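# Slide the server top cover back to release it

## Task

Keep both release buttons on the server pressed so the top cover can move, push the cover toward the back of the server until nothing holds it and it could be lifted free, then leave it resting there.

## Robot and tools

Robot: two arms, left_arm and right_arm, each with six joints and a parallel gripper. Joint order within an arm, used in every row and every per-joint list: waist, shoulder, elbow, wrist pitch, wrist yaw, wrist roll. Stated ranges in radians: waist -2.618 to 3.054, shoulder 0.000 to 3.142, elbow 0.000 to 3.142, wrist pitch -1.571 to 1.571, wrist yaw -1.571 to 1.571, wrist roll -2.094 to 2.094. Real ends may sit up to 0.059 rad either side of these. A target more than 0.059 rad beyond an end, and further out than the joint's last reported angle, gets the call rejected. A target past the real end is clipped, and the result then says "joint sent to its limit". The absence of that line does not prove there is more room.

Row format (shared by execute_actions and move): one flat list of 14 numbers covering both arms, even when only one moves. Numbers 1-6 are left_arm joint angles, number 7 is left_arm opening, numbers 8-13 are right_arm joint angles, number 14 is right_arm opening. Joint values are absolute target angles in radians, in the same convention as the Joint positions line, not offsets. Opening runs from -1 (closed) to +1 (fully open). Any number you send is a command: to keep a gripper unchanged, repeat its current command (a 0 would close it halfway). To keep a resting joint still, resend its value from the "Joint targets" line.

Frame: scene frame in metres, origin at table-top height midway between the nominal arm bases, +x out over the table, +z up, left_arm on the +y side (camera left/right may differ). end_effector_position is the spot between the finger pads, about 1 cm behind the tips; the fingers point along the gripper's +z and close along its y. Printed hand positions can be off, more when reaching far.

Tools:
- execute_actions(actions, cameras): actions is a list of actions; each action is a table of 1 to 15 rows, one row per 1/30 s step, and the last row repeats to fill 15 steps. An empty list just returns state and images.
- move(target, speed, blend, opening_speed, blocking, cameras): target is one 14-number row or a list of up to 15 rows differing only in joint angles. Joints move together along paths to these absolute angles, with no avoidance of obstacles or the other arm. speed is the top rad/s of the joint with most to travel, 0.01 to 2 (default 0.5), one value or one per target. blend (rad) rounds intermediate corners. opening_speed (0.2 or more, scale units per second) ramps the gripper instead of jumping. blocking=false returns early while motion continues; execute_actions is refused until the move ends, so call wait or stop. A new move replaces a running one. The result adds a "move:" line: done, off_target (resting with a joint more than 0.035 rad off), moving, held or fault, plus limits=held and the worst joint error per arm.
- wait(seconds 0 to 10): robot holds last commands; a running move continues.
- stop(): brakes a running move.
- zoom_image(camera, region): camera is cam_high, cam_left_wrist or cam_right_wrist; region [x0, y0, x1, y1] in pixels, at most 504 by 504, origin top-left.
- finished_scene(scene): ends the job irreversibly; use scene 1 once the cover is slid free and the arms are off it.

Motion limits: each step the joint target may lead the measured angle by at most 0.202 (waist), 0.258 (shoulder), 0.238 (elbow), 0.573 (wrist pitch), 0.522 (wrist yaw and roll) rad, and targets that would shift a gripper more than 100 mm are scaled back. Far goals therefore need several actions; unfinished motion must be recommanded. Friction and gravity can leave joints short, and tiny changes may not happen.

Result lines: Joint positions and Joint velocities list each arm's six joints then the finger-pad gap (m; 0.094 when fully open). Joint targets shows what joints are driven toward now. Tool commands shows present gripper commands. grip_measured is the finger opening on the command scale, reading slightly wide when empty and up to about 0.064 narrow on a hard part; commanding about 0.11 below the touch reading gives full force (roughly 50-62 N per pad). grip_effort_nm is motor effort (negative closes), with offset, not a pad force. Joint torques are total drive output including arm weight, positive toward larger angles, with offset and noise; joints 1-3 wrap at ±28 N m. "joint command not followed" means a clearance check altered targets; it does not keep grippers apart. Step readings list joint angles at some steps; HELD marks withheld steps. MOTOR HOT appears at 75 °C; at 90 °C that arm folds and stays idle; at 100 °C it goes limp. Holding loads, long reach or pushing into something unreachable heats motors.

Camera intrinsics (pixels): cam_high 672x504, fx=fy=522.012, cx 333.273, cy 252.381, strong radial distortion; cam_left_wrist fx=fy=403.382, cx 337.485, cy 250.323; cam_right_wrist fx=fy=402.618, cx 336.721, cy 254.819.

Avoid: knocking anything off the table, dropping or releasing moving parts, fast impacts, pushing far past contact (force grows with speed and overshoot), and arm-to-arm collisions, which can fail the job. Occasional external tugs or pushes may disturb held or loose items. Prefer smooth, slow contact moves, and press the buttons while sliding rather than forcing the cover.

Each tool is called after "Call:" by a JSON object that holds its "op" and its "data".

## Session

I'll start by getting the current state of the scene.

Call:
{"op": "execute_actions", "data": {"actions": []}}

Scene clock: 2194.90 s.
left_arm: end_effector_position=(+0.4311, +0.1667, +0.0477) grip_measured=-0.993 grip_effort_nm=-0.388 end_effector_quat_wxyz=(-0.011, +0.114, +0.993, +0.006) | right_arm: end_effector_position=(+0.4544, -0.2053, +0.0514) grip_measured=-0.988 grip_effort_nm=-0.637 end_effector_quat_wxyz=(-0.015, -0.153, +0.988, -0.006)
Joint names: [waist, shoulder, elbow, wrist pitch, wrist yaw, wrist roll]
Joint positions: left_arm=[-0.199 2.294 1.933 -1.232 -0.009 -0.006 0] | right_arm=[0.31 2.364 2.085 -1.324 0.006 0.008 0.001]
Joint velocities: left_arm=[-0.012 -0.002 -0.002 -0.037 0.022 -0.007 0] | right_arm=[-0.022 -0.002 -0.007 -0.037 -0.037 -0.007 -0.001]
Joint torques (N m): left_arm=[1.11 0.38 -1.01 0.51 -0.08 0.05] | right_arm=[-0.65 -0.13 -1.24 0.47 -0.11 -0.22]
Motor temperatures (°C): left_arm=[26 40 30 31 22 25 26] | right_arm=[24 37 30 34 25 24 27]
Heat: left arm: 40 °C; right arm: 37 °C.
Joint targets: left_arm=[-0.192 2.440 1.853 -1.206 0.000 0.000] | right_arm=[0.304 2.506 2.008 -1.302 0.000 0.000]
Tool commands: left_gripper/opening=-1.0 right_gripper/opening=-1.0

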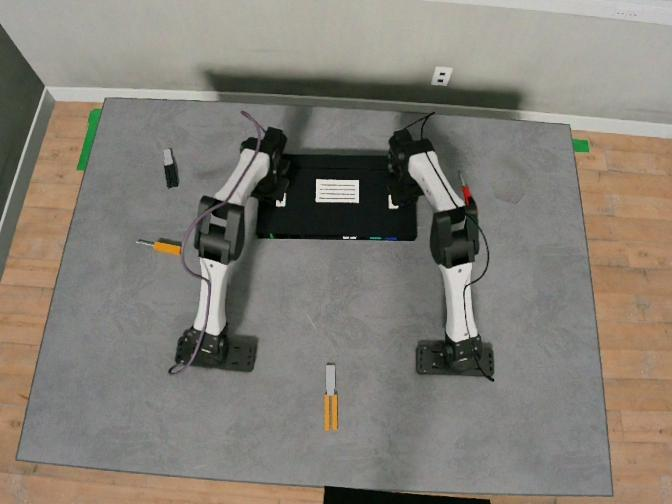

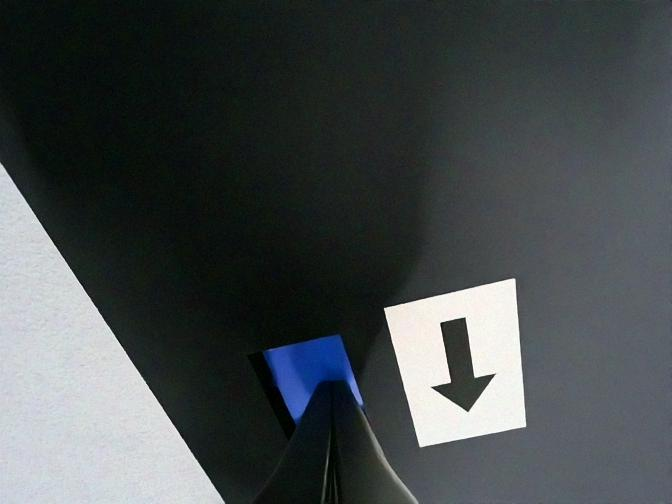

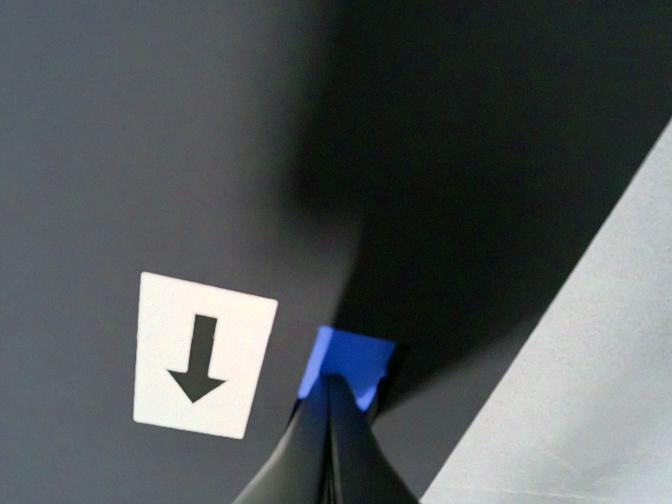

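Call:
{"op": "zoom_image", "data": {"camera": "cam_high", "region": [230, 110, 440, 260]}}

Call:
{"op": "zoom_image", "data": {"camera": "cam_left_wrist", "region": [170, 250, 540, 504]}}

Call:
{"op": "zoom_image", "data": {"camera": "cam_right_wrist", "region": [120, 250, 490, 504]}}

Scaled by 2.400 from the camera's 672x504 image, which has a finer 960x720 frame.

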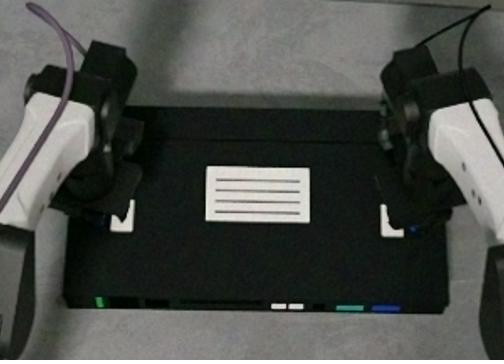

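Scaled by 1.362 from the camera's 672x504 image, which has a finer 960x720 frame.

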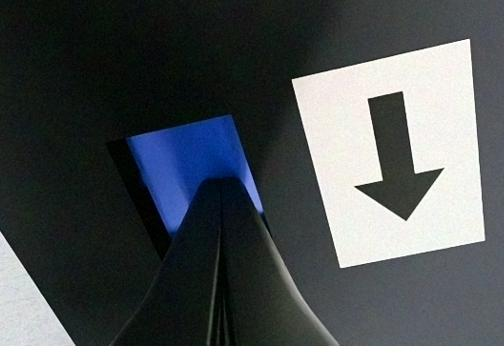

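Scaled by 1.362 from the camera's 672x504 image, which has a finer 960x720 frame.

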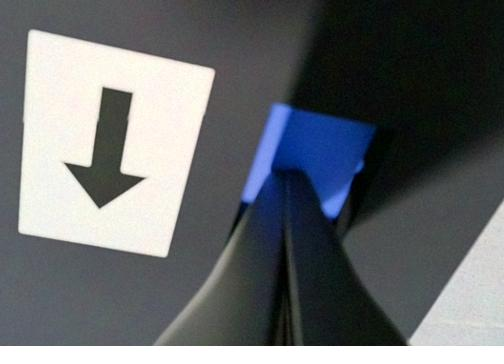

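Call:
{"op": "zoom_image", "data": {"camera": "cam_left_wrist", "region": [220, 310, 400, 445]}}

Call:
{"op": "zoom_image", "data": {"camera": "cam_right_wrist", "region": [270, 300, 450, 435]}}

Scaled by 2.800 from the camera's 672x504 image, which has a finer 960x720 frame.

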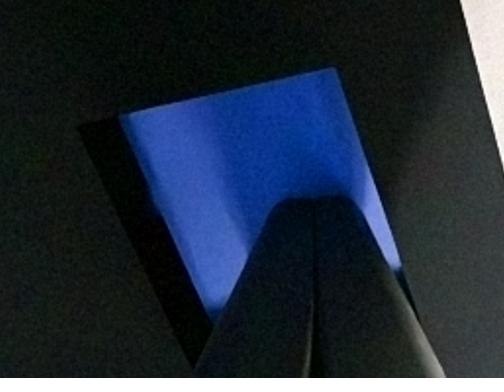

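Scaled by 2.800 from the camera's 672x504 image, which has a finer 960x720 frame.

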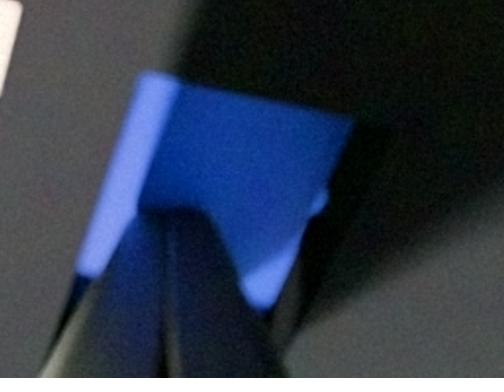

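Call:
{"op": "move", "data": {"target": [[-0.192, 2.459, 1.804, -1.294, 0.0, 0.0, -1.0, 0.304, 2.533, 1.958, -1.386, 0.0, 0.0, -1.0], [-0.205, 2.376, 1.665, -1.238, 0.0, 0.0, -1.0, 0.316, 2.440, 1.799, -1.319, 0.0, 0.0, -1.0]], "speed": 0.12, "blend": 0.03}}

Scene clock: 2488.90 s.
left_arm: end_effector_position=(+0.4282, +0.1674, +0.0446) grip_measured=-0.993 grip_effort_nm=-0.383 end_effector_quat_wxyz=(+0.020, +0.114, +0.993, +0.002) | right_arm: end_effector_position=(+0.4514, -0.2062, +0.0472) grip_measured=-0.988 grip_effort_nm=-0.637 end_effector_quat_wxyz=(+0.013, -0.153, +0.988, -0.001)
Joint names: [waist, shoulder, elbow, wrist pitch, wrist yaw, wrist roll]
Joint positions: left_arm=[-0.199 2.218 1.793 -1.107 -0.009 -0.006 0] | right_arm=[0.31 2.281 1.926 -1.19 0.006 0.008 0.001]
Joint velocities: left_arm=[0.002 -0.017 -0.022 -0.007 0.007 0.081 0] | right_arm=[0.017 0.007 0.007 -0.051 -0.081 -0.051 0]
Joint torques (N m): left_arm=[-0.09 -0.8 -3.17 -0.7 -0.09 0.05] | right_arm=[0.4 -0.54 -3.48 -0.88 -0.09 -0.17]
Motor temperatures (°C): left_arm=[26 29 26 27 22 25 26] | right_arm=[24 28 26 30 25 24 27]
Heat: left arm: 29 °C; right arm: 30 °C.
Joint targets: left_arm=[-0.204 2.347 1.689 -1.214 -0.002 -0.001] | right_arm=[0.315 2.414 1.820 -1.298 0.001 0.001]
move: off_target (left_arm, right_arm); left_arm: the shoulder is farthest, 0.158 rad from its target; right_arm: the shoulder is farthest, 0.159 rad from its target

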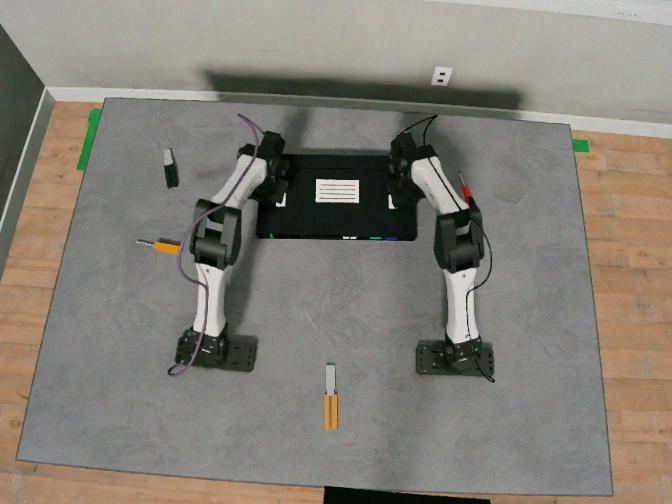

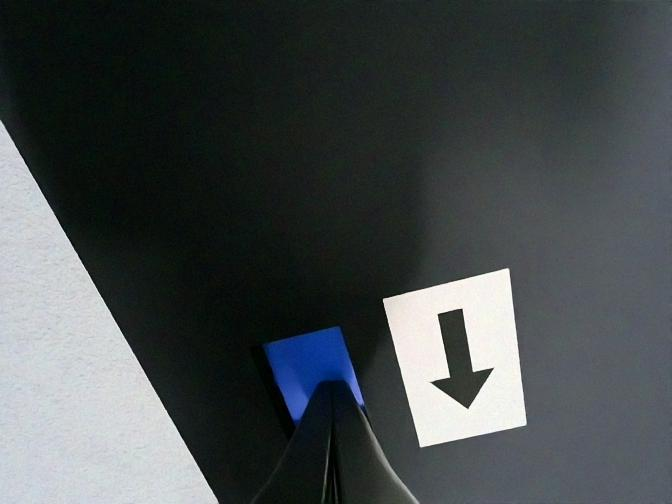

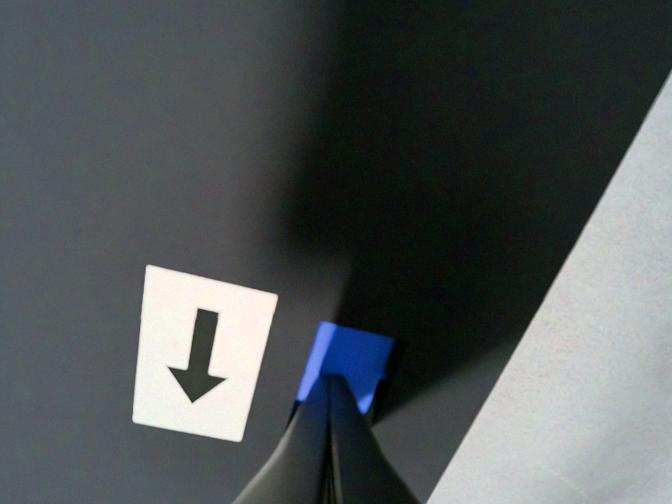

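Call:
{"op": "zoom_image", "data": {"camera": "cam_left_wrist", "region": [220, 300, 400, 435]}}

Call:
{"op": "zoom_image", "data": {"camera": "cam_right_wrist", "region": [270, 295, 450, 430]}}

Call:
{"op": "zoom_image", "data": {"camera": "cam_high", "region": [230, 120, 440, 260]}}

Scaled by 2.800 from the camera's 672x504 image, which has a finer 960x720 frame.

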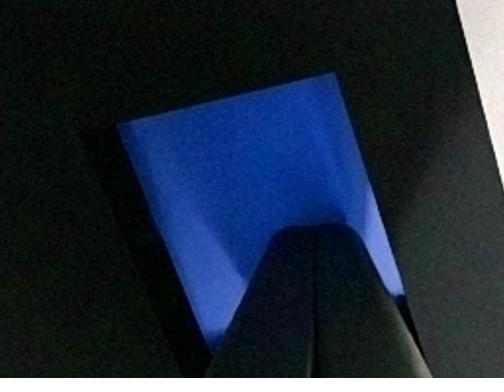

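Scaled by 2.800 from the camera's 672x504 image, which has a finer 960x720 frame.

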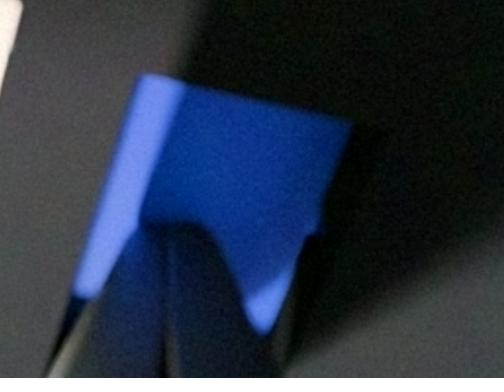

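Scaled by 2.400 from the camera's 672x504 image, which has a finer 960x720 frame.

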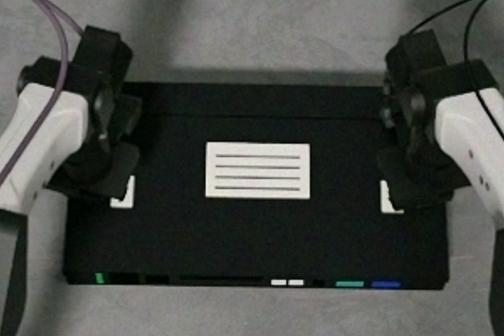

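Call:
{"op": "execute_actions", "data": {"actions": [[[-0.2, 2.365, 1.737, -1.193, 0, 0, -1, 0.312, 2.427, 1.86, -1.267, 0, 0, -1], [-0.2, 2.383, 1.784, -1.172, 0, 0, -1, 0.31, 2.439, 1.9, -1.235, 0, 0, -1]], [[-0.199, 2.35, 1.803, -1.172, 0, 0, -1, 0.31, 2.406, 1.919, -1.235, 0, 0, -1], [-0.199, 2.32, 1.822, -1.172, 0, 0, -1, 0.31, 2.374, 1.937, -1.235, 0, 0, -1]], [[-0.199, 2.304, 1.831, -1.172, 0, 0, -1, 0.31, 2.358, 1.946, -1.235, 0, 0, -1], [-0.199, 2.289, 1.84, -1.172, 0, 0, -1, 0.31, 2.342, 1.956, -1.235, 0, 0, -1]], [[-0.199, 2.278, 1.846, -1.172, 0, 0, -1, 0.31, 2.332, 1.962, -1.235, 0, 0, -1], [-0.199, 2.268, 1.853, -1.172, 0, 0, -1, 0.31, 2.321, 1.969, -1.235, 0, 0, -1]]], "cameras": ["all"]}}

Scene clock: 2782.80 s.
left_arm: end_effector_position=(+0.4338, +0.1660, +0.0530) grip_measured=-0.993 grip_effort_nm=-0.383 end_effector_quat_wxyz=(+0.016, +0.114, +0.993, +0.003) | right_arm: end_effector_position=(+0.4574, -0.2043, +0.0573) grip_measured=-0.988 grip_effort_nm=-0.632 end_effector_quat_wxyz=(+0.020, -0.153, +0.988, +0.000)
Joint names: [waist, shoulder, elbow, wrist pitch, wrist yaw, wrist roll]
Joint positions: left_arm=[-0.199 2.244 1.87 -1.165 -0.009 -0.006 0] | right_arm=[0.31 2.291 1.982 -1.223 0.006 0.008 0.001]
Joint velocities: left_arm=[-0.007 0.002 -0.002 0.022 -0.007 -0.022 0] | right_arm=[-0.002 0.007 0.012 -0.051 -0.022 0.007 0]
Joint torques (N m): left_arm=[0.44 -10.91 4.94 0.26 -0.07 0.07] | right_arm=[0.01 -10.65 4.1 0.23 -0.09 -0.18]
Motor temperatures (°C): left_arm=[26 28 26 26 22 25 26] | right_arm=[24 26 27 29 25 24 27]
Heat: left arm: 28 °C; right arm: 29 °C.
Joint targets: left_arm=[-0.199 2.268 1.853 -1.172 0.000 0.000] | right_arm=[0.310 2.321 1.969 -1.235 0.000 0.000]
Step readings (joint positions of left_arm | right_arm):
0: [-0.199 2.218 1.792 -1.107 -0.009 -0.006] | [0.310 2.281 1.926 -1.189 0.006 0.008]
1: [-0.199 2.219 1.796 -1.108 -0.009 -0.006] | [0.310 2.281 1.927 -1.188 0.006 0.008]
2: [-0.199 2.227 1.812 -1.116 -0.009 -0.006] | [0.310 2.285 1.937 -1.190 0.006 0.008]
4: [-0.199 2.239 1.842 -1.147 -0.009 -0.006] | [0.310 2.296 1.956 -1.208 0.006 0.008]
8: [-0.199 2.246 1.852 -1.158 -0.009 -0.006] | [0.310 2.300 1.963 -1.215 0.006 0.008]
15: [-0.199 2.246 1.853 -1.158 -0.009 -0.006] | [0.310 2.300 1.964 -1.216 0.006 0.008]
16: [-0.199 2.246 1.856 -1.159 -0.009 -0.006] | [0.310 2.296 1.967 -1.217 0.006 0.008]
17: [-0.199 2.244 1.863 -1.158 -0.009 -0.006] | [0.310 2.293 1.976 -1.220 0.006 0.008]
19: [-0.199 2.244 1.863 -1.159 -0.009 -0.006] | [0.310 2.292 1.977 -1.220 0.006 0.008]
23: [-0.199 2.244 1.863 -1.159 -0.009 -0.006] | [0.310 2.292 1.977 -1.220 0.006 0.008]
30: [-0.199 2.244 1.863 -1.159 -0.009 -0.006] | [0.310 2.292 1.977 -1.220 0.006 0.008]
31: [-0.199 2.244 1.864 -1.159 -0.009 -0.006] | [0.310 2.292 1.978 -1.220 0.006 0.008]
32: [-0.199 2.244 1.865 -1.160 -0.009 -0.006] | [0.310 2.292 1.980 -1.221 0.006 0.008]
34: [-0.199 2.244 1.865 -1.160 -0.009 -0.006] | [0.310 2.292 1.980 -1.221 0.006 0.008]
38: [-0.199 2.244 1.865 -1.160 -0.009 -0.006] | [0.310 2.292 1.980 -1.221 0.006 0.008]
45: [-0.199 2.244 1.865 -1.160 -0.009 -0.006] | [0.310 2.292 1.980 -1.221 0.006 0.008]
46: [-0.199 2.244 1.866 -1.161 -0.009 -0.006] | [0.310 2.292 1.981 -1.222 0.006 0.008]
47: [-0.199 2.244 1.867 -1.161 -0.009 -0.006] | [0.310 2.291 1.982 -1.222 0.006 0.008]
49: [-0.199 2.244 1.869 -1.165 -0.009 -0.006] | [0.310 2.291 1.982 -1.223 0.006 0.008]
53: [-0.199 2.244 1.870 -1.165 -0.009 -0.006] | [0.310 2.291 1.982 -1.223 0.006 0.008]
60: [-0.199 2.244 1.870 -1.165 -0.009 -0.006] | [0.310 2.291 1.982 -1.223 0.006 0.008]

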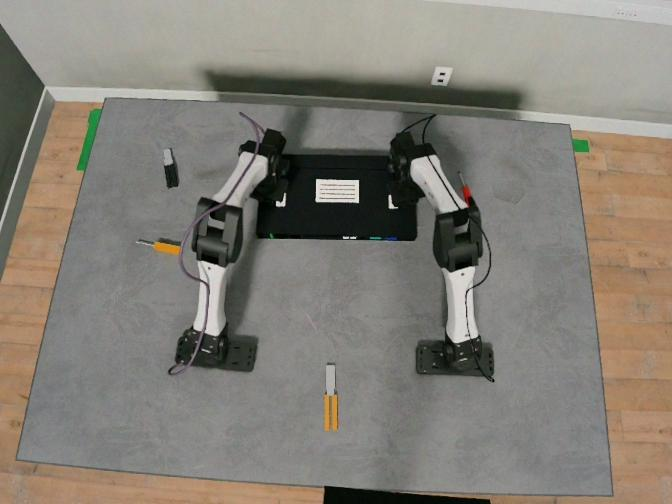

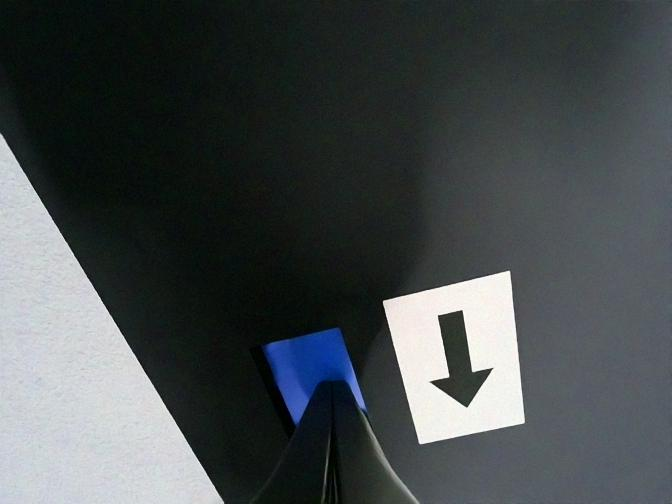

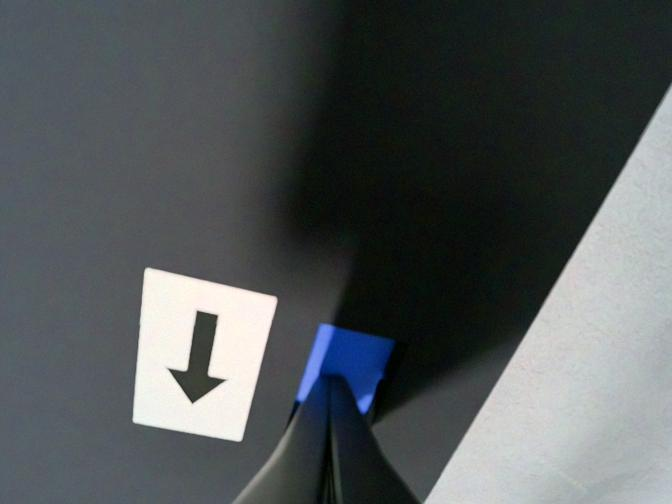

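Call:
{"op": "zoom_image", "data": {"camera": "cam_high", "region": [230, 120, 440, 260]}}

Call:
{"op": "zoom_image", "data": {"camera": "cam_left_wrist", "region": [220, 300, 400, 435]}}

Call:
{"op": "zoom_image", "data": {"camera": "cam_right_wrist", "region": [270, 295, 450, 430]}}

Scaled by 2.400 from the camera's 672x504 image, which has a finer 960x720 frame.

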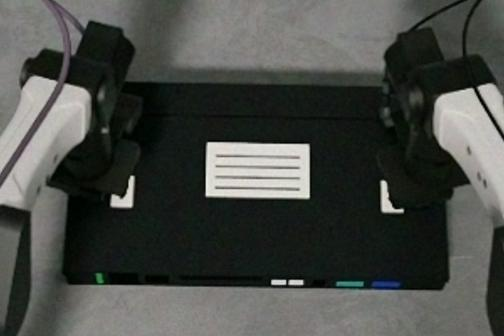

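Scaled by 2.800 from the camera's 672x504 image, which has a finer 960x720 frame.

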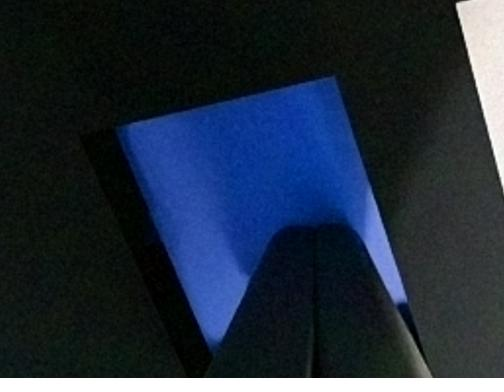

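Scaled by 2.800 from the camera's 672x504 image, which has a finer 960x720 frame.

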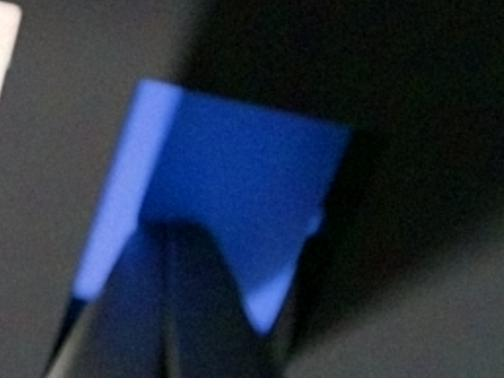

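Call:
{"op": "zoom_image", "data": {"camera": "cam_left_wrist", "region": [170, 250, 540, 504]}}

Call:
{"op": "zoom_image", "data": {"camera": "cam_right_wrist", "region": [120, 250, 490, 504]}}

Scaled by 1.362 from the camera's 672x504 image, which has a finer 960x720 frame.

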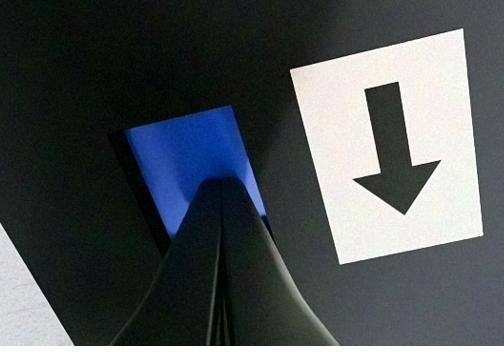

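Scaled by 1.362 from the camera's 672x504 image, which has a finer 960x720 frame.

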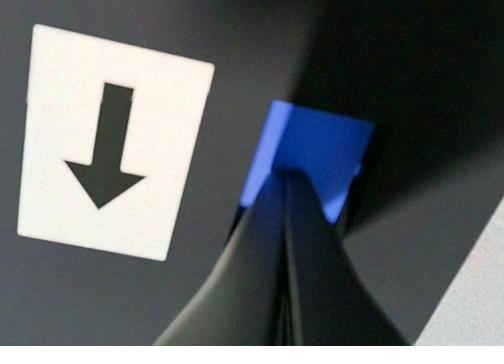

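Call:
{"op": "move", "data": {"target": [-0.199, 2.272, 2.075, -1.374, 0.0, 0.0, -1.0, 0.31, 2.348, 2.239, -1.461, 0.0, 0.0, -1.0], "speed": 0.3}}

Call:
{"op": "zoom_image", "data": {"camera": "cam_left_wrist", "region": [200, 250, 430, 420]}}

Call:
{"op": "zoom_image", "data": {"camera": "cam_right_wrist", "region": [230, 250, 460, 420]}}

Scene clock: 2996.60 s.
left_arm: end_effector_position=(+0.4331, +0.1661, +0.1002) grip_measured=-0.993 grip_effort_nm=-0.383 end_effector_quat_wxyz=(+0.011, +0.114, +0.993, +0.003) | right_arm: end_effector_position=(+0.4561, -0.2047, +0.1035) grip_measured=-0.988 grip_effort_nm=-0.637 end_effector_quat_wxyz=(+0.010, -0.153, +0.988, -0.001)
Joint names: [waist, shoulder, elbow, wrist pitch, wrist yaw, wrist roll]
Joint positions: left_arm=[-0.199 2.244 2.057 -1.363 -0.009 -0.006 0] | right_arm=[0.31 2.319 2.214 -1.447 0.006 0.008 0.001]
Joint velocities: left_arm=[0.007 0.002 0.012 -0.022 0.007 0.051 0] | right_arm=[-0.002 0.002 0.007 -0.081 0.022 0.037 0.001]
Joint torques (N m): left_arm=[0.4 -10.54 8.18 0.19 -0.08 0.06] | right_arm=[0.01 -10.93 7.02 0.12 -0.13 -0.21]
Motor temperatures (°C): left_arm=[26 48 29 25 22 25 26] | right_arm=[24 42 30 28 25 24 27]
Heat: left arm: 48 °C; right arm: 42 °C.
Joint targets: left_arm=[-0.199 2.272 2.075 -1.374 0.000 0.000] | right_arm=[0.310 2.348 2.239 -1.461 0.000 0.000]
move: done

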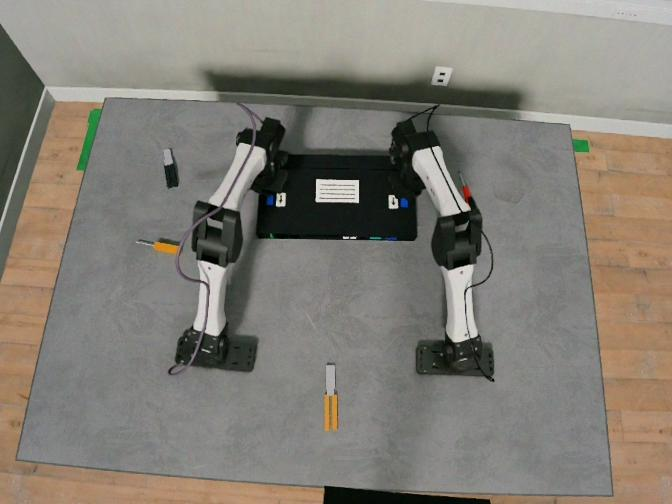

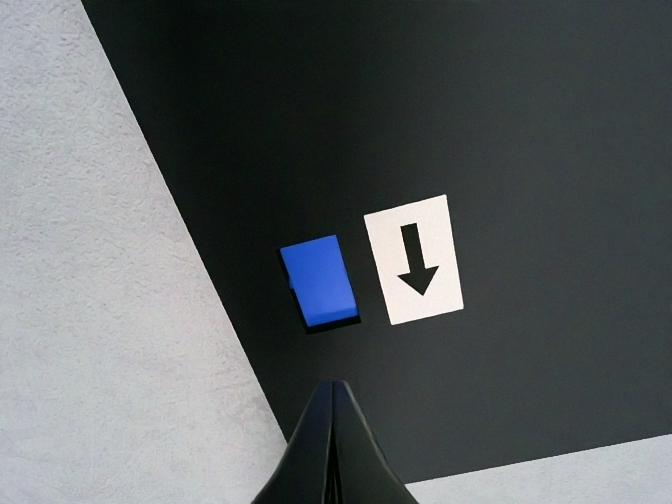

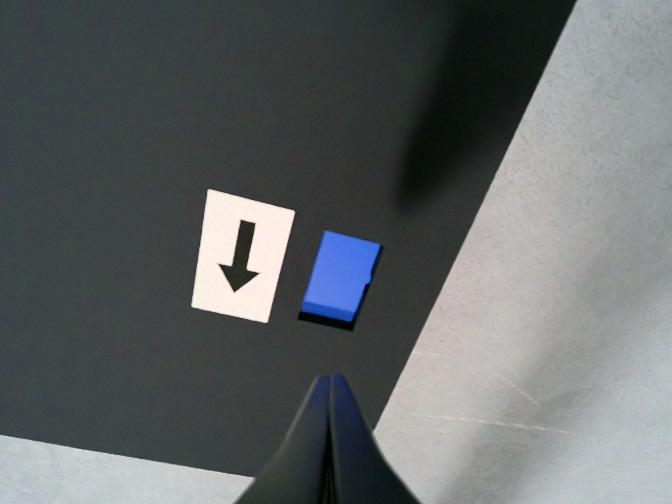

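Scaled by 2.191 from the camera's 672x504 image, which has a finer 960x720 frame.

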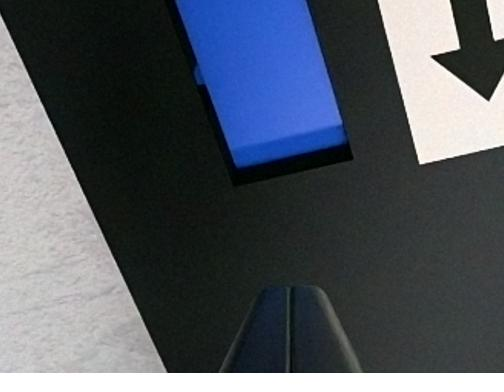

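Scaled by 2.191 from the camera's 672x504 image, which has a finer 960x720 frame.

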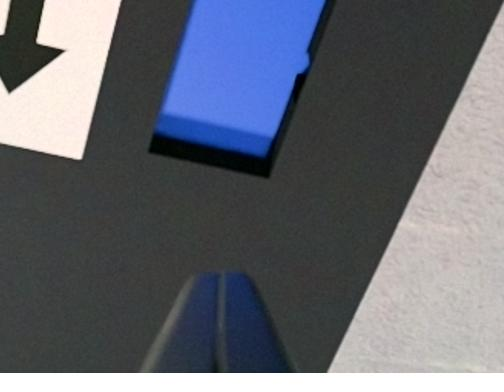

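Call:
{"op": "zoom_image", "data": {"camera": "cam_left_wrist", "region": [260, 220, 380, 340]}}

Call:
{"op": "zoom_image", "data": {"camera": "cam_right_wrist", "region": [285, 220, 405, 340]}}

Scaled by 4.200 from the camera's 672x504 image, which has a finer 960x720 frame.

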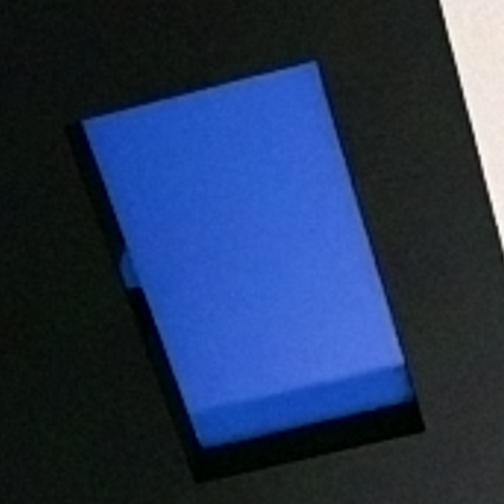

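Scaled by 4.200 from the camera's 672x504 image, which has a finer 960x720 frame.

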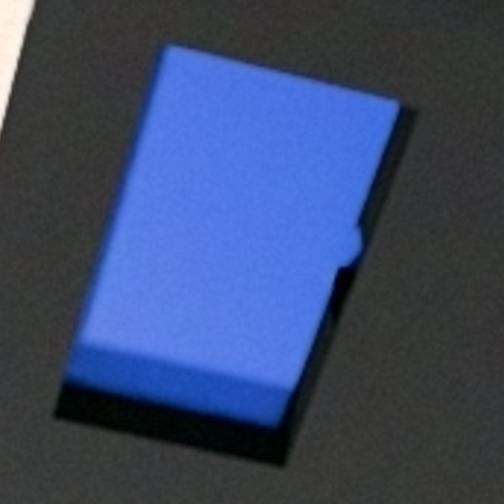

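Call:
{"op": "move", "data": {"target": [[-0.199, 2.261, 1.935, -1.244, 0.0, 0.0, -1.0, 0.31, 2.323, 2.073, -1.32, 0.0, 0.0, -1.0], [-0.199, 2.328, 1.869, -1.211, 0.0, 0.0, -1.0, 0.31, 2.388, 2.002, -1.285, 0.0, 0.0, -1.0]], "speed": [0.3, 0.12], "blend": 0.02}}

Call:
{"op": "zoom_image", "data": {"camera": "cam_left_wrist", "region": [220, 300, 400, 435]}}

Call:
{"op": "zoom_image", "data": {"camera": "cam_right_wrist", "region": [270, 295, 450, 430]}}

Scene clock: 3196.70 s.
left_arm: end_effector_position=(+0.4269, +0.1676, +0.0576) grip_measured=-0.993 grip_effort_nm=-0.379 end_effector_quat_wxyz=(-0.006, +0.114, +0.993, +0.005) | right_arm: end_effector_position=(+0.4496, -0.2068, +0.0616) grip_measured=-0.988 grip_effort_nm=-0.637 end_effector_quat_wxyz=(-0.009, -0.153, +0.988, -0.004)
Joint names: [waist, shoulder, elbow, wrist pitch, wrist yaw, wrist roll]
Joint positions: left_arm=[-0.199 2.258 1.912 -1.237 -0.009 -0.006 0] | right_arm=[0.31 2.32 2.05 -1.32 0.006 0.008 0.001]
Joint velocities: left_arm=[-0.002 -0.007 -0.007 -0.037 -0.066 0.095 0] | right_arm=[0.017 -0.012 0.012 -0.037 -0.066 0.051 0]
Joint torques (N m): left_arm=[0.36 -6.61 2.44 0.5 -0.08 0.06] | right_arm=[-0.03 -7.05 1.26 0.63 -0.1 -0.24]
Motor temperatures (°C): left_arm=[26 50 36 25 22 25 26] | right_arm=[24 47 34 27 25 24 27]
Heat: left arm: 50 °C; right arm: 47 °C.
Joint targets: left_arm=[-0.199 2.328 1.869 -1.211 0.000 0.000] | right_arm=[0.310 2.388 2.002 -1.285 0.000 0.000]
move: off_target (left_arm, right_arm); left_arm: the shoulder is farthest, 0.070 rad from its target; right_arm: the shoulder is farthest, 0.068 rad from its target

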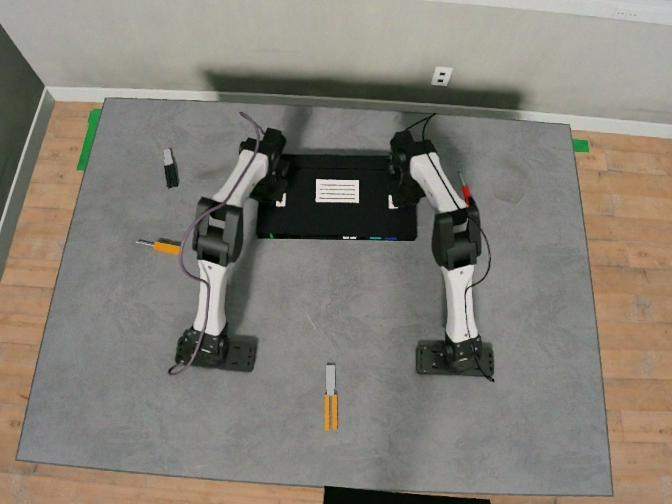

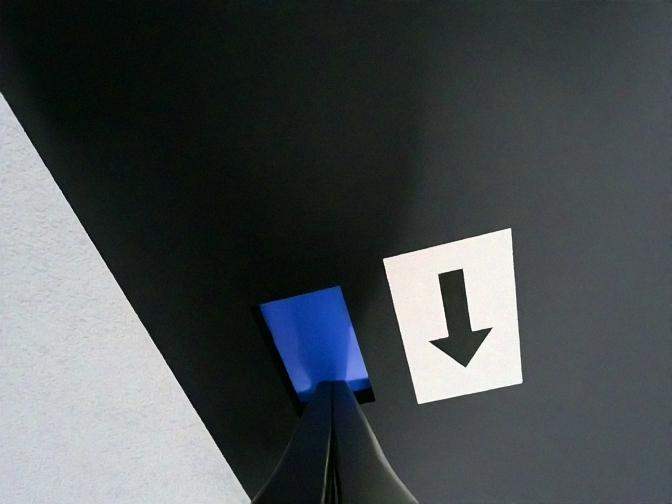

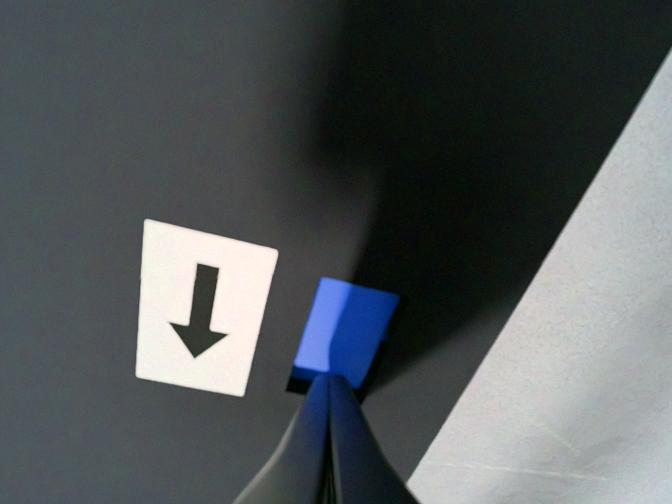

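Scaled by 2.800 from the camera's 672x504 image, which has a finer 960x720 frame.

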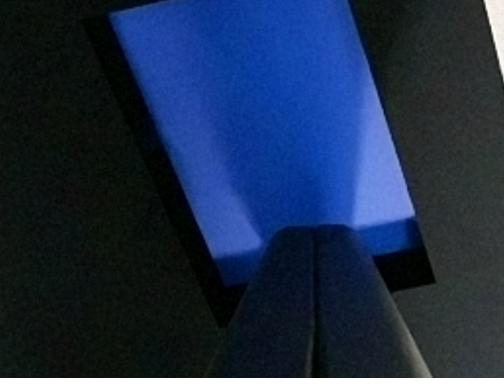

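Scaled by 2.800 from the camera's 672x504 image, which has a finer 960x720 frame.

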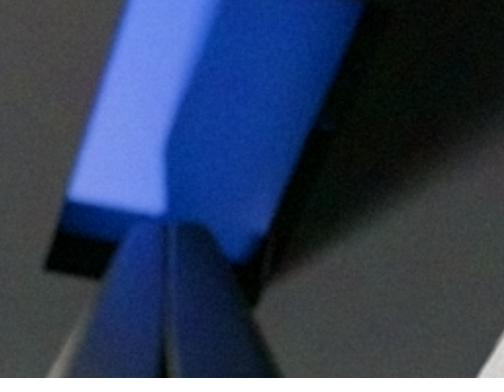

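Call:
{"op": "move", "data": {"target": [[-0.199, 2.265, 1.956, -1.262, 0.0, 0.0, -1.0, 0.31, 2.328, 2.098, -1.34, 0.0, 0.0, -1.0], [-0.199, 2.327, 1.851, -1.195, 0.0, 0.0, -1.0, 0.31, 2.386, 1.982, -1.268, 0.0, 0.0, -1.0]], "speed": [0.2, 0.12], "blend": 0.01}}

Call:
{"op": "zoom_image", "data": {"camera": "cam_left_wrist", "region": [220, 270, 400, 405]}}

Call:
{"op": "zoom_image", "data": {"camera": "cam_right_wrist", "region": [270, 270, 450, 405]}}

Scene clock: 3249.93 s.
left_arm: end_effector_position=(+0.4275, +0.1675, +0.0569) grip_measured=-0.993 grip_effort_nm=-0.383 end_effector_quat_wxyz=(-0.004, +0.114, +0.993, +0.005) | right_arm: end_effector_position=(+0.4506, -0.2065, +0.0608) grip_measured=-0.988 grip_effort_nm=-0.637 end_effector_quat_wxyz=(-0.005, -0.153, +0.988, -0.004)
Joint names: [waist, shoulder, elbow, wrist pitch, wrist yaw, wrist roll]
Joint positions: left_arm=[-0.199 2.257 1.907 -1.23 -0.009 -0.006 0] | right_arm=[0.31 2.315 2.037 -1.304 0.006 0.008 0.001]
Joint velocities: left_arm=[-0.002 -0.007 -0.002 -0.007 -0.066 -0.051 0.001] | right_arm=[0.007 0.007 -0.002 -0.007 -0.037 0.007 0.001]
Joint torques (N m): left_arm=[0.35 -6.61 1.18 0.61 -0.08 0.08] | right_arm=[-0.13 -6.61 0.47 0.67 -0.13 -0.22]
Motor temperatures (°C): left_arm=[26 43 32 25 22 25 26] | right_arm=[24 41 31 28 25 24 27]
Heat: left arm: 43 °C; right arm: 41 °C.
Joint targets: left_arm=[-0.199 2.327 1.851 -1.195 0.000 0.000] | right_arm=[0.310 2.386 1.982 -1.268 0.000 0.000]
move: off_target (left_arm, right_arm); left_arm: the shoulder is farthest, 0.070 rad from its target; right_arm: the shoulder is farthest, 0.071 rad from its target

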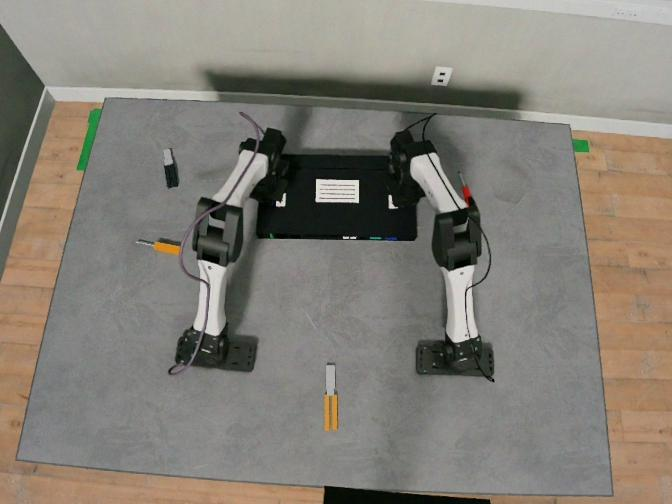

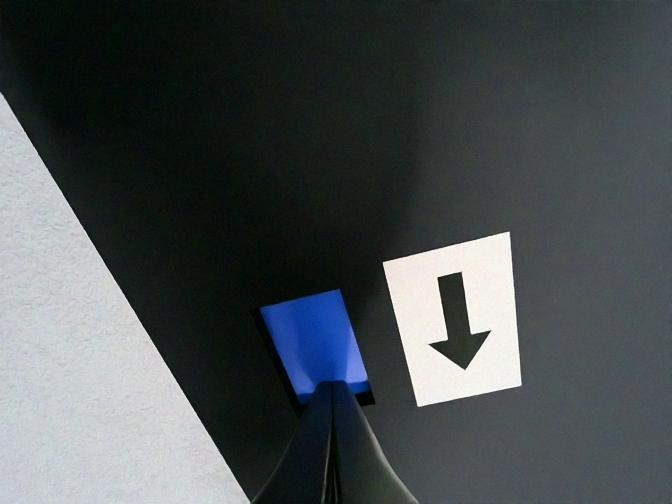

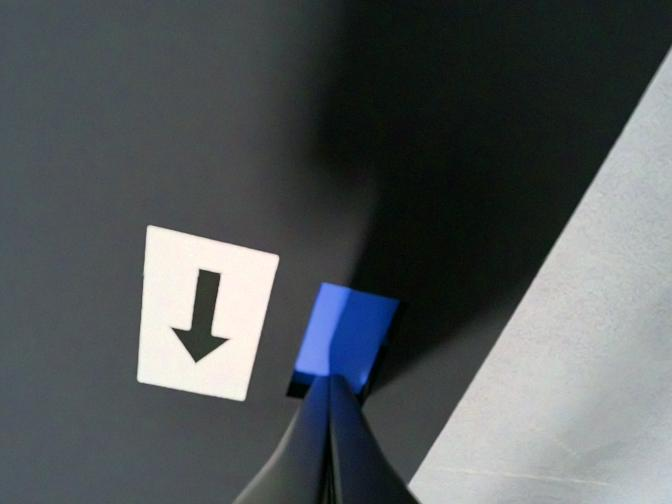

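Scaled by 2.800 from the camera's 672x504 image, which has a finer 960x720 frame.

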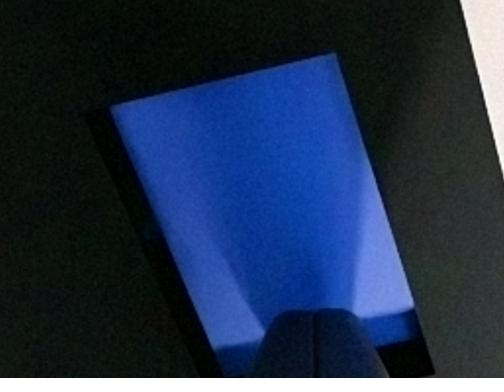

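Scaled by 2.800 from the camera's 672x504 image, which has a finer 960x720 frame.

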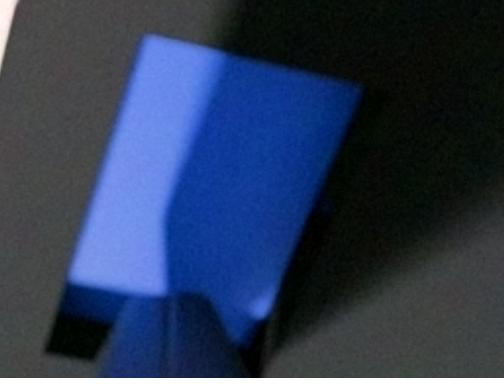

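Call:
{"op": "move", "data": {"target": [[-0.199, 2.282, 1.999, -1.287, 0.0, 0.0, -1.0, 0.31, 2.345, 2.14, -1.365, 0.0, 0.0, -1.0], [-0.199, 2.358, 1.865, -1.202, 0.0, 0.0, -1.0, 0.31, 2.415, 1.991, -1.273, 0.0, 0.0, -1.0]], "speed": [0.25, 0.15]}}

Call:
{"op": "zoom_image", "data": {"camera": "cam_left_wrist", "region": [220, 270, 400, 405]}}

Call:
{"op": "zoom_image", "data": {"camera": "cam_right_wrist", "region": [270, 270, 450, 405]}}

Scene clock: 3436.27 s.
left_arm: end_effector_position=(+0.4330, +0.1661, +0.0509) grip_measured=-0.993 grip_effort_nm=-0.379 end_effector_quat_wxyz=(-0.002, +0.114, +0.993, +0.005) | right_arm: end_effector_position=(+0.4563, -0.2047, +0.0550) grip_measured=-0.988 grip_effort_nm=-0.637 end_effector_quat_wxyz=(-0.001, -0.153, +0.988, -0.003)
Joint names: [waist, shoulder, elbow, wrist pitch, wrist yaw, wrist roll]
Joint positions: left_arm=[-0.199 2.281 1.925 -1.219 -0.009 -0.006 0] | right_arm=[0.31 2.336 2.05 -1.288 0.006 0.008 0.001]
Joint velocities: left_arm=[0.007 0.002 -0.012 0.007 0.022 -0.051 -0.001] | right_arm=[0.002 0.007 0.022 -0.022 -0.051 -0.007 0]
Joint torques (N m): left_arm=[0.46 -6.19 0.9 0.43 -0.08 0.06] | right_arm=[0.08 -5.96 0.21 0.43 -0.11 -0.22]
Motor temperatures (°C): left_arm=[26 41 29 26 22 25 26] | right_arm=[24 38 29 28 25 24 27]
Heat: left arm: 41 °C; right arm: 38 °C.
Joint targets: left_arm=[-0.199 2.358 1.865 -1.202 0.000 0.000] | right_arm=[0.310 2.415 1.991 -1.273 0.000 0.000]
move: off_target (left_arm, right_arm); left_arm: the shoulder is farthest, 0.077 rad from its target; right_arm: the shoulder is farthest, 0.079 rad from its target

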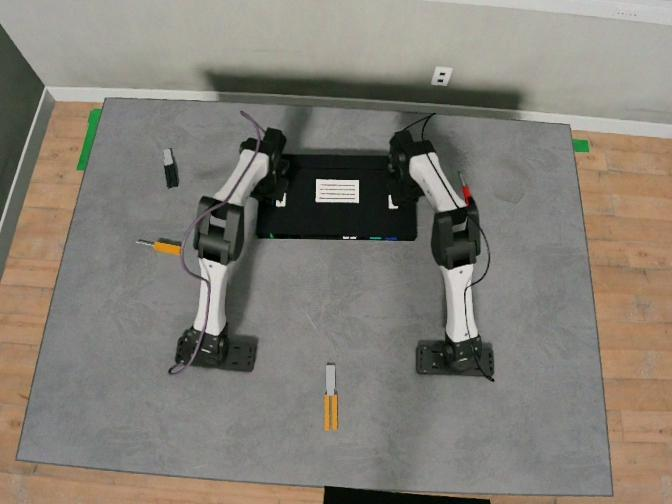

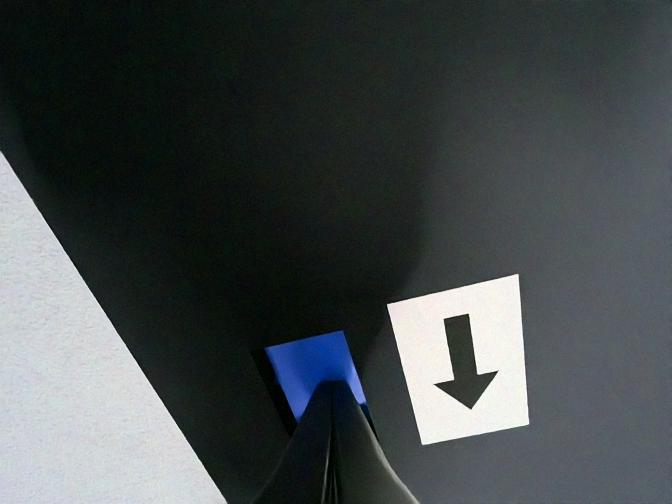

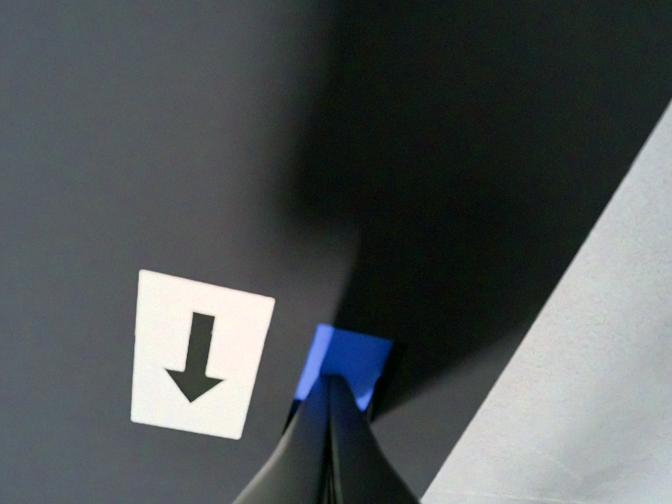

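Scaled by 2.800 from the camera's 672x504 image, which has a finer 960x720 frame.

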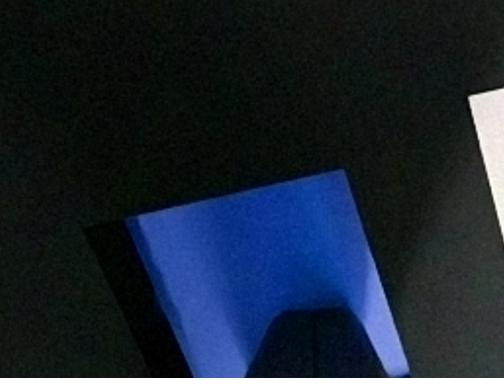

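Scaled by 2.800 from the camera's 672x504 image, which has a finer 960x720 frame.

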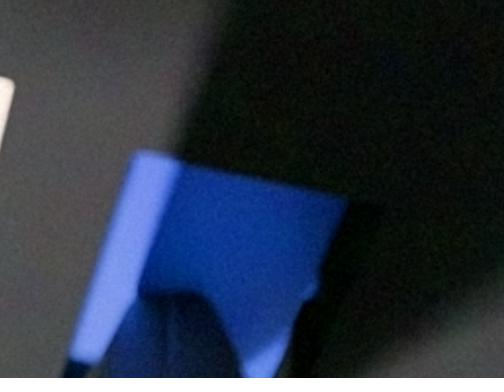

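Call:
{"op": "move", "data": {"target": [-0.199, 2.35, 1.865, -1.373, 0.0, 0.0, -1.0, 0.31, 2.407, 1.991, -1.442, 0.0, 0.0, -1.0], "speed": 0.2}}

Scene clock: 3459.03 s.
left_arm: end_effector_position=(+0.4312, +0.1665, +0.0509) grip_measured=-0.993 grip_effort_nm=-0.379 end_effector_quat_wxyz=(-0.006, +0.114, +0.993, +0.005) | right_arm: end_effector_position=(+0.4542, -0.2054, +0.0550) grip_measured=-0.988 grip_effort_nm=-0.632 end_effector_quat_wxyz=(-0.005, -0.153, +0.988, -0.004)
Joint names: [waist, shoulder, elbow, wrist pitch, wrist yaw, wrist roll]
Joint positions: left_arm=[-0.199 2.281 1.924 -1.226 -0.009 -0.006 0] | right_arm=[0.31 2.336 2.05 -1.297 0.006 0.008 0.001]
Joint velocities: left_arm=[0.017 0.012 -0.017 0.022 -0.007 0.037 0] | right_arm=[-0.002 0.002 -0.012 0.037 -0.037 -0.007 -0.001]
Joint torques (N m): left_arm=[0.39 -6.95 0.9 -1.24 -0.08 0.06] | right_arm=[-0.03 -6.72 0.34 -1.44 -0.11 -0.19]
Motor temperatures (°C): left_arm=[26 41 28 26 22 25 26] | right_arm=[24 36 28 28 25 24 27]
Heat: left arm: 41 °C; right arm: 36 °C.
Joint targets: left_arm=[-0.199 2.350 1.865 -1.373 0.000 0.000] | right_arm=[0.310 2.407 1.991 -1.442 0.000 0.000]
move: off_target (left_arm, right_arm); left_arm: the wrist pitch is farthest, 0.147 rad from its target; right_arm: the wrist pitch is farthest, 0.145 rad from its target

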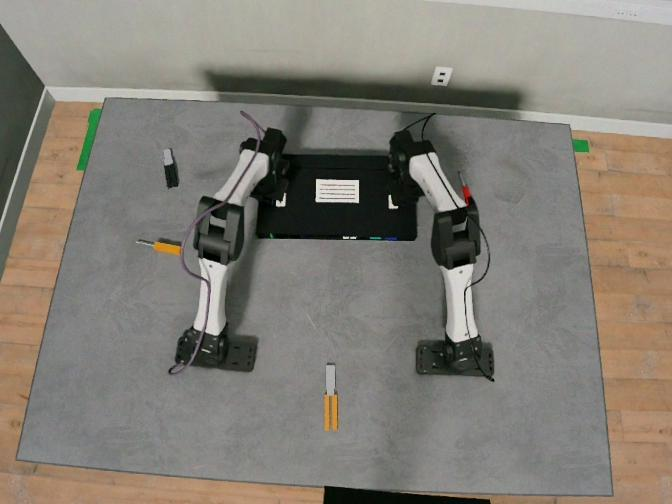

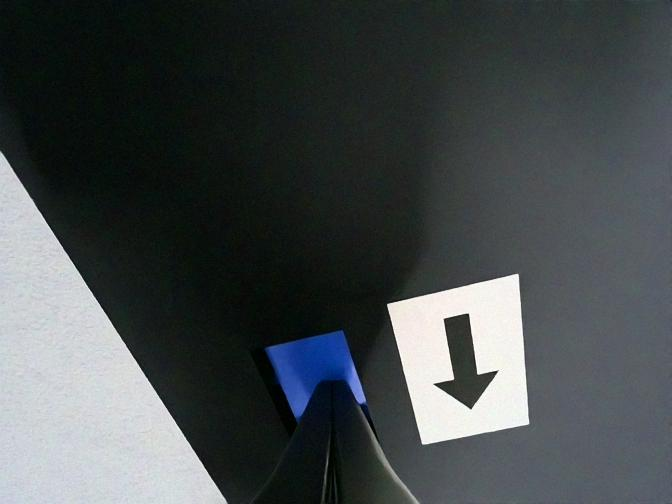

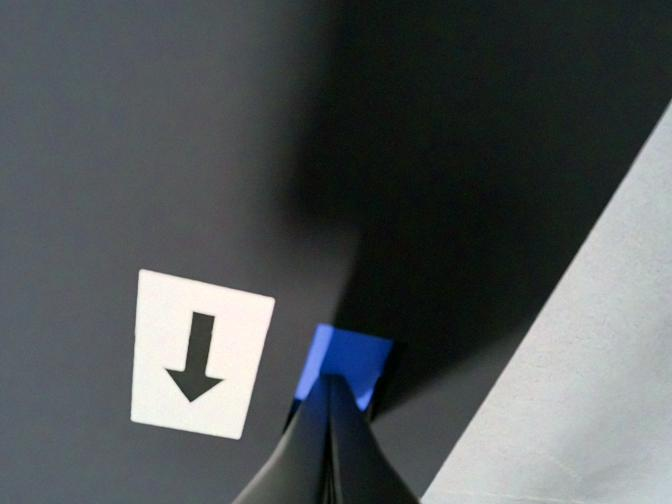

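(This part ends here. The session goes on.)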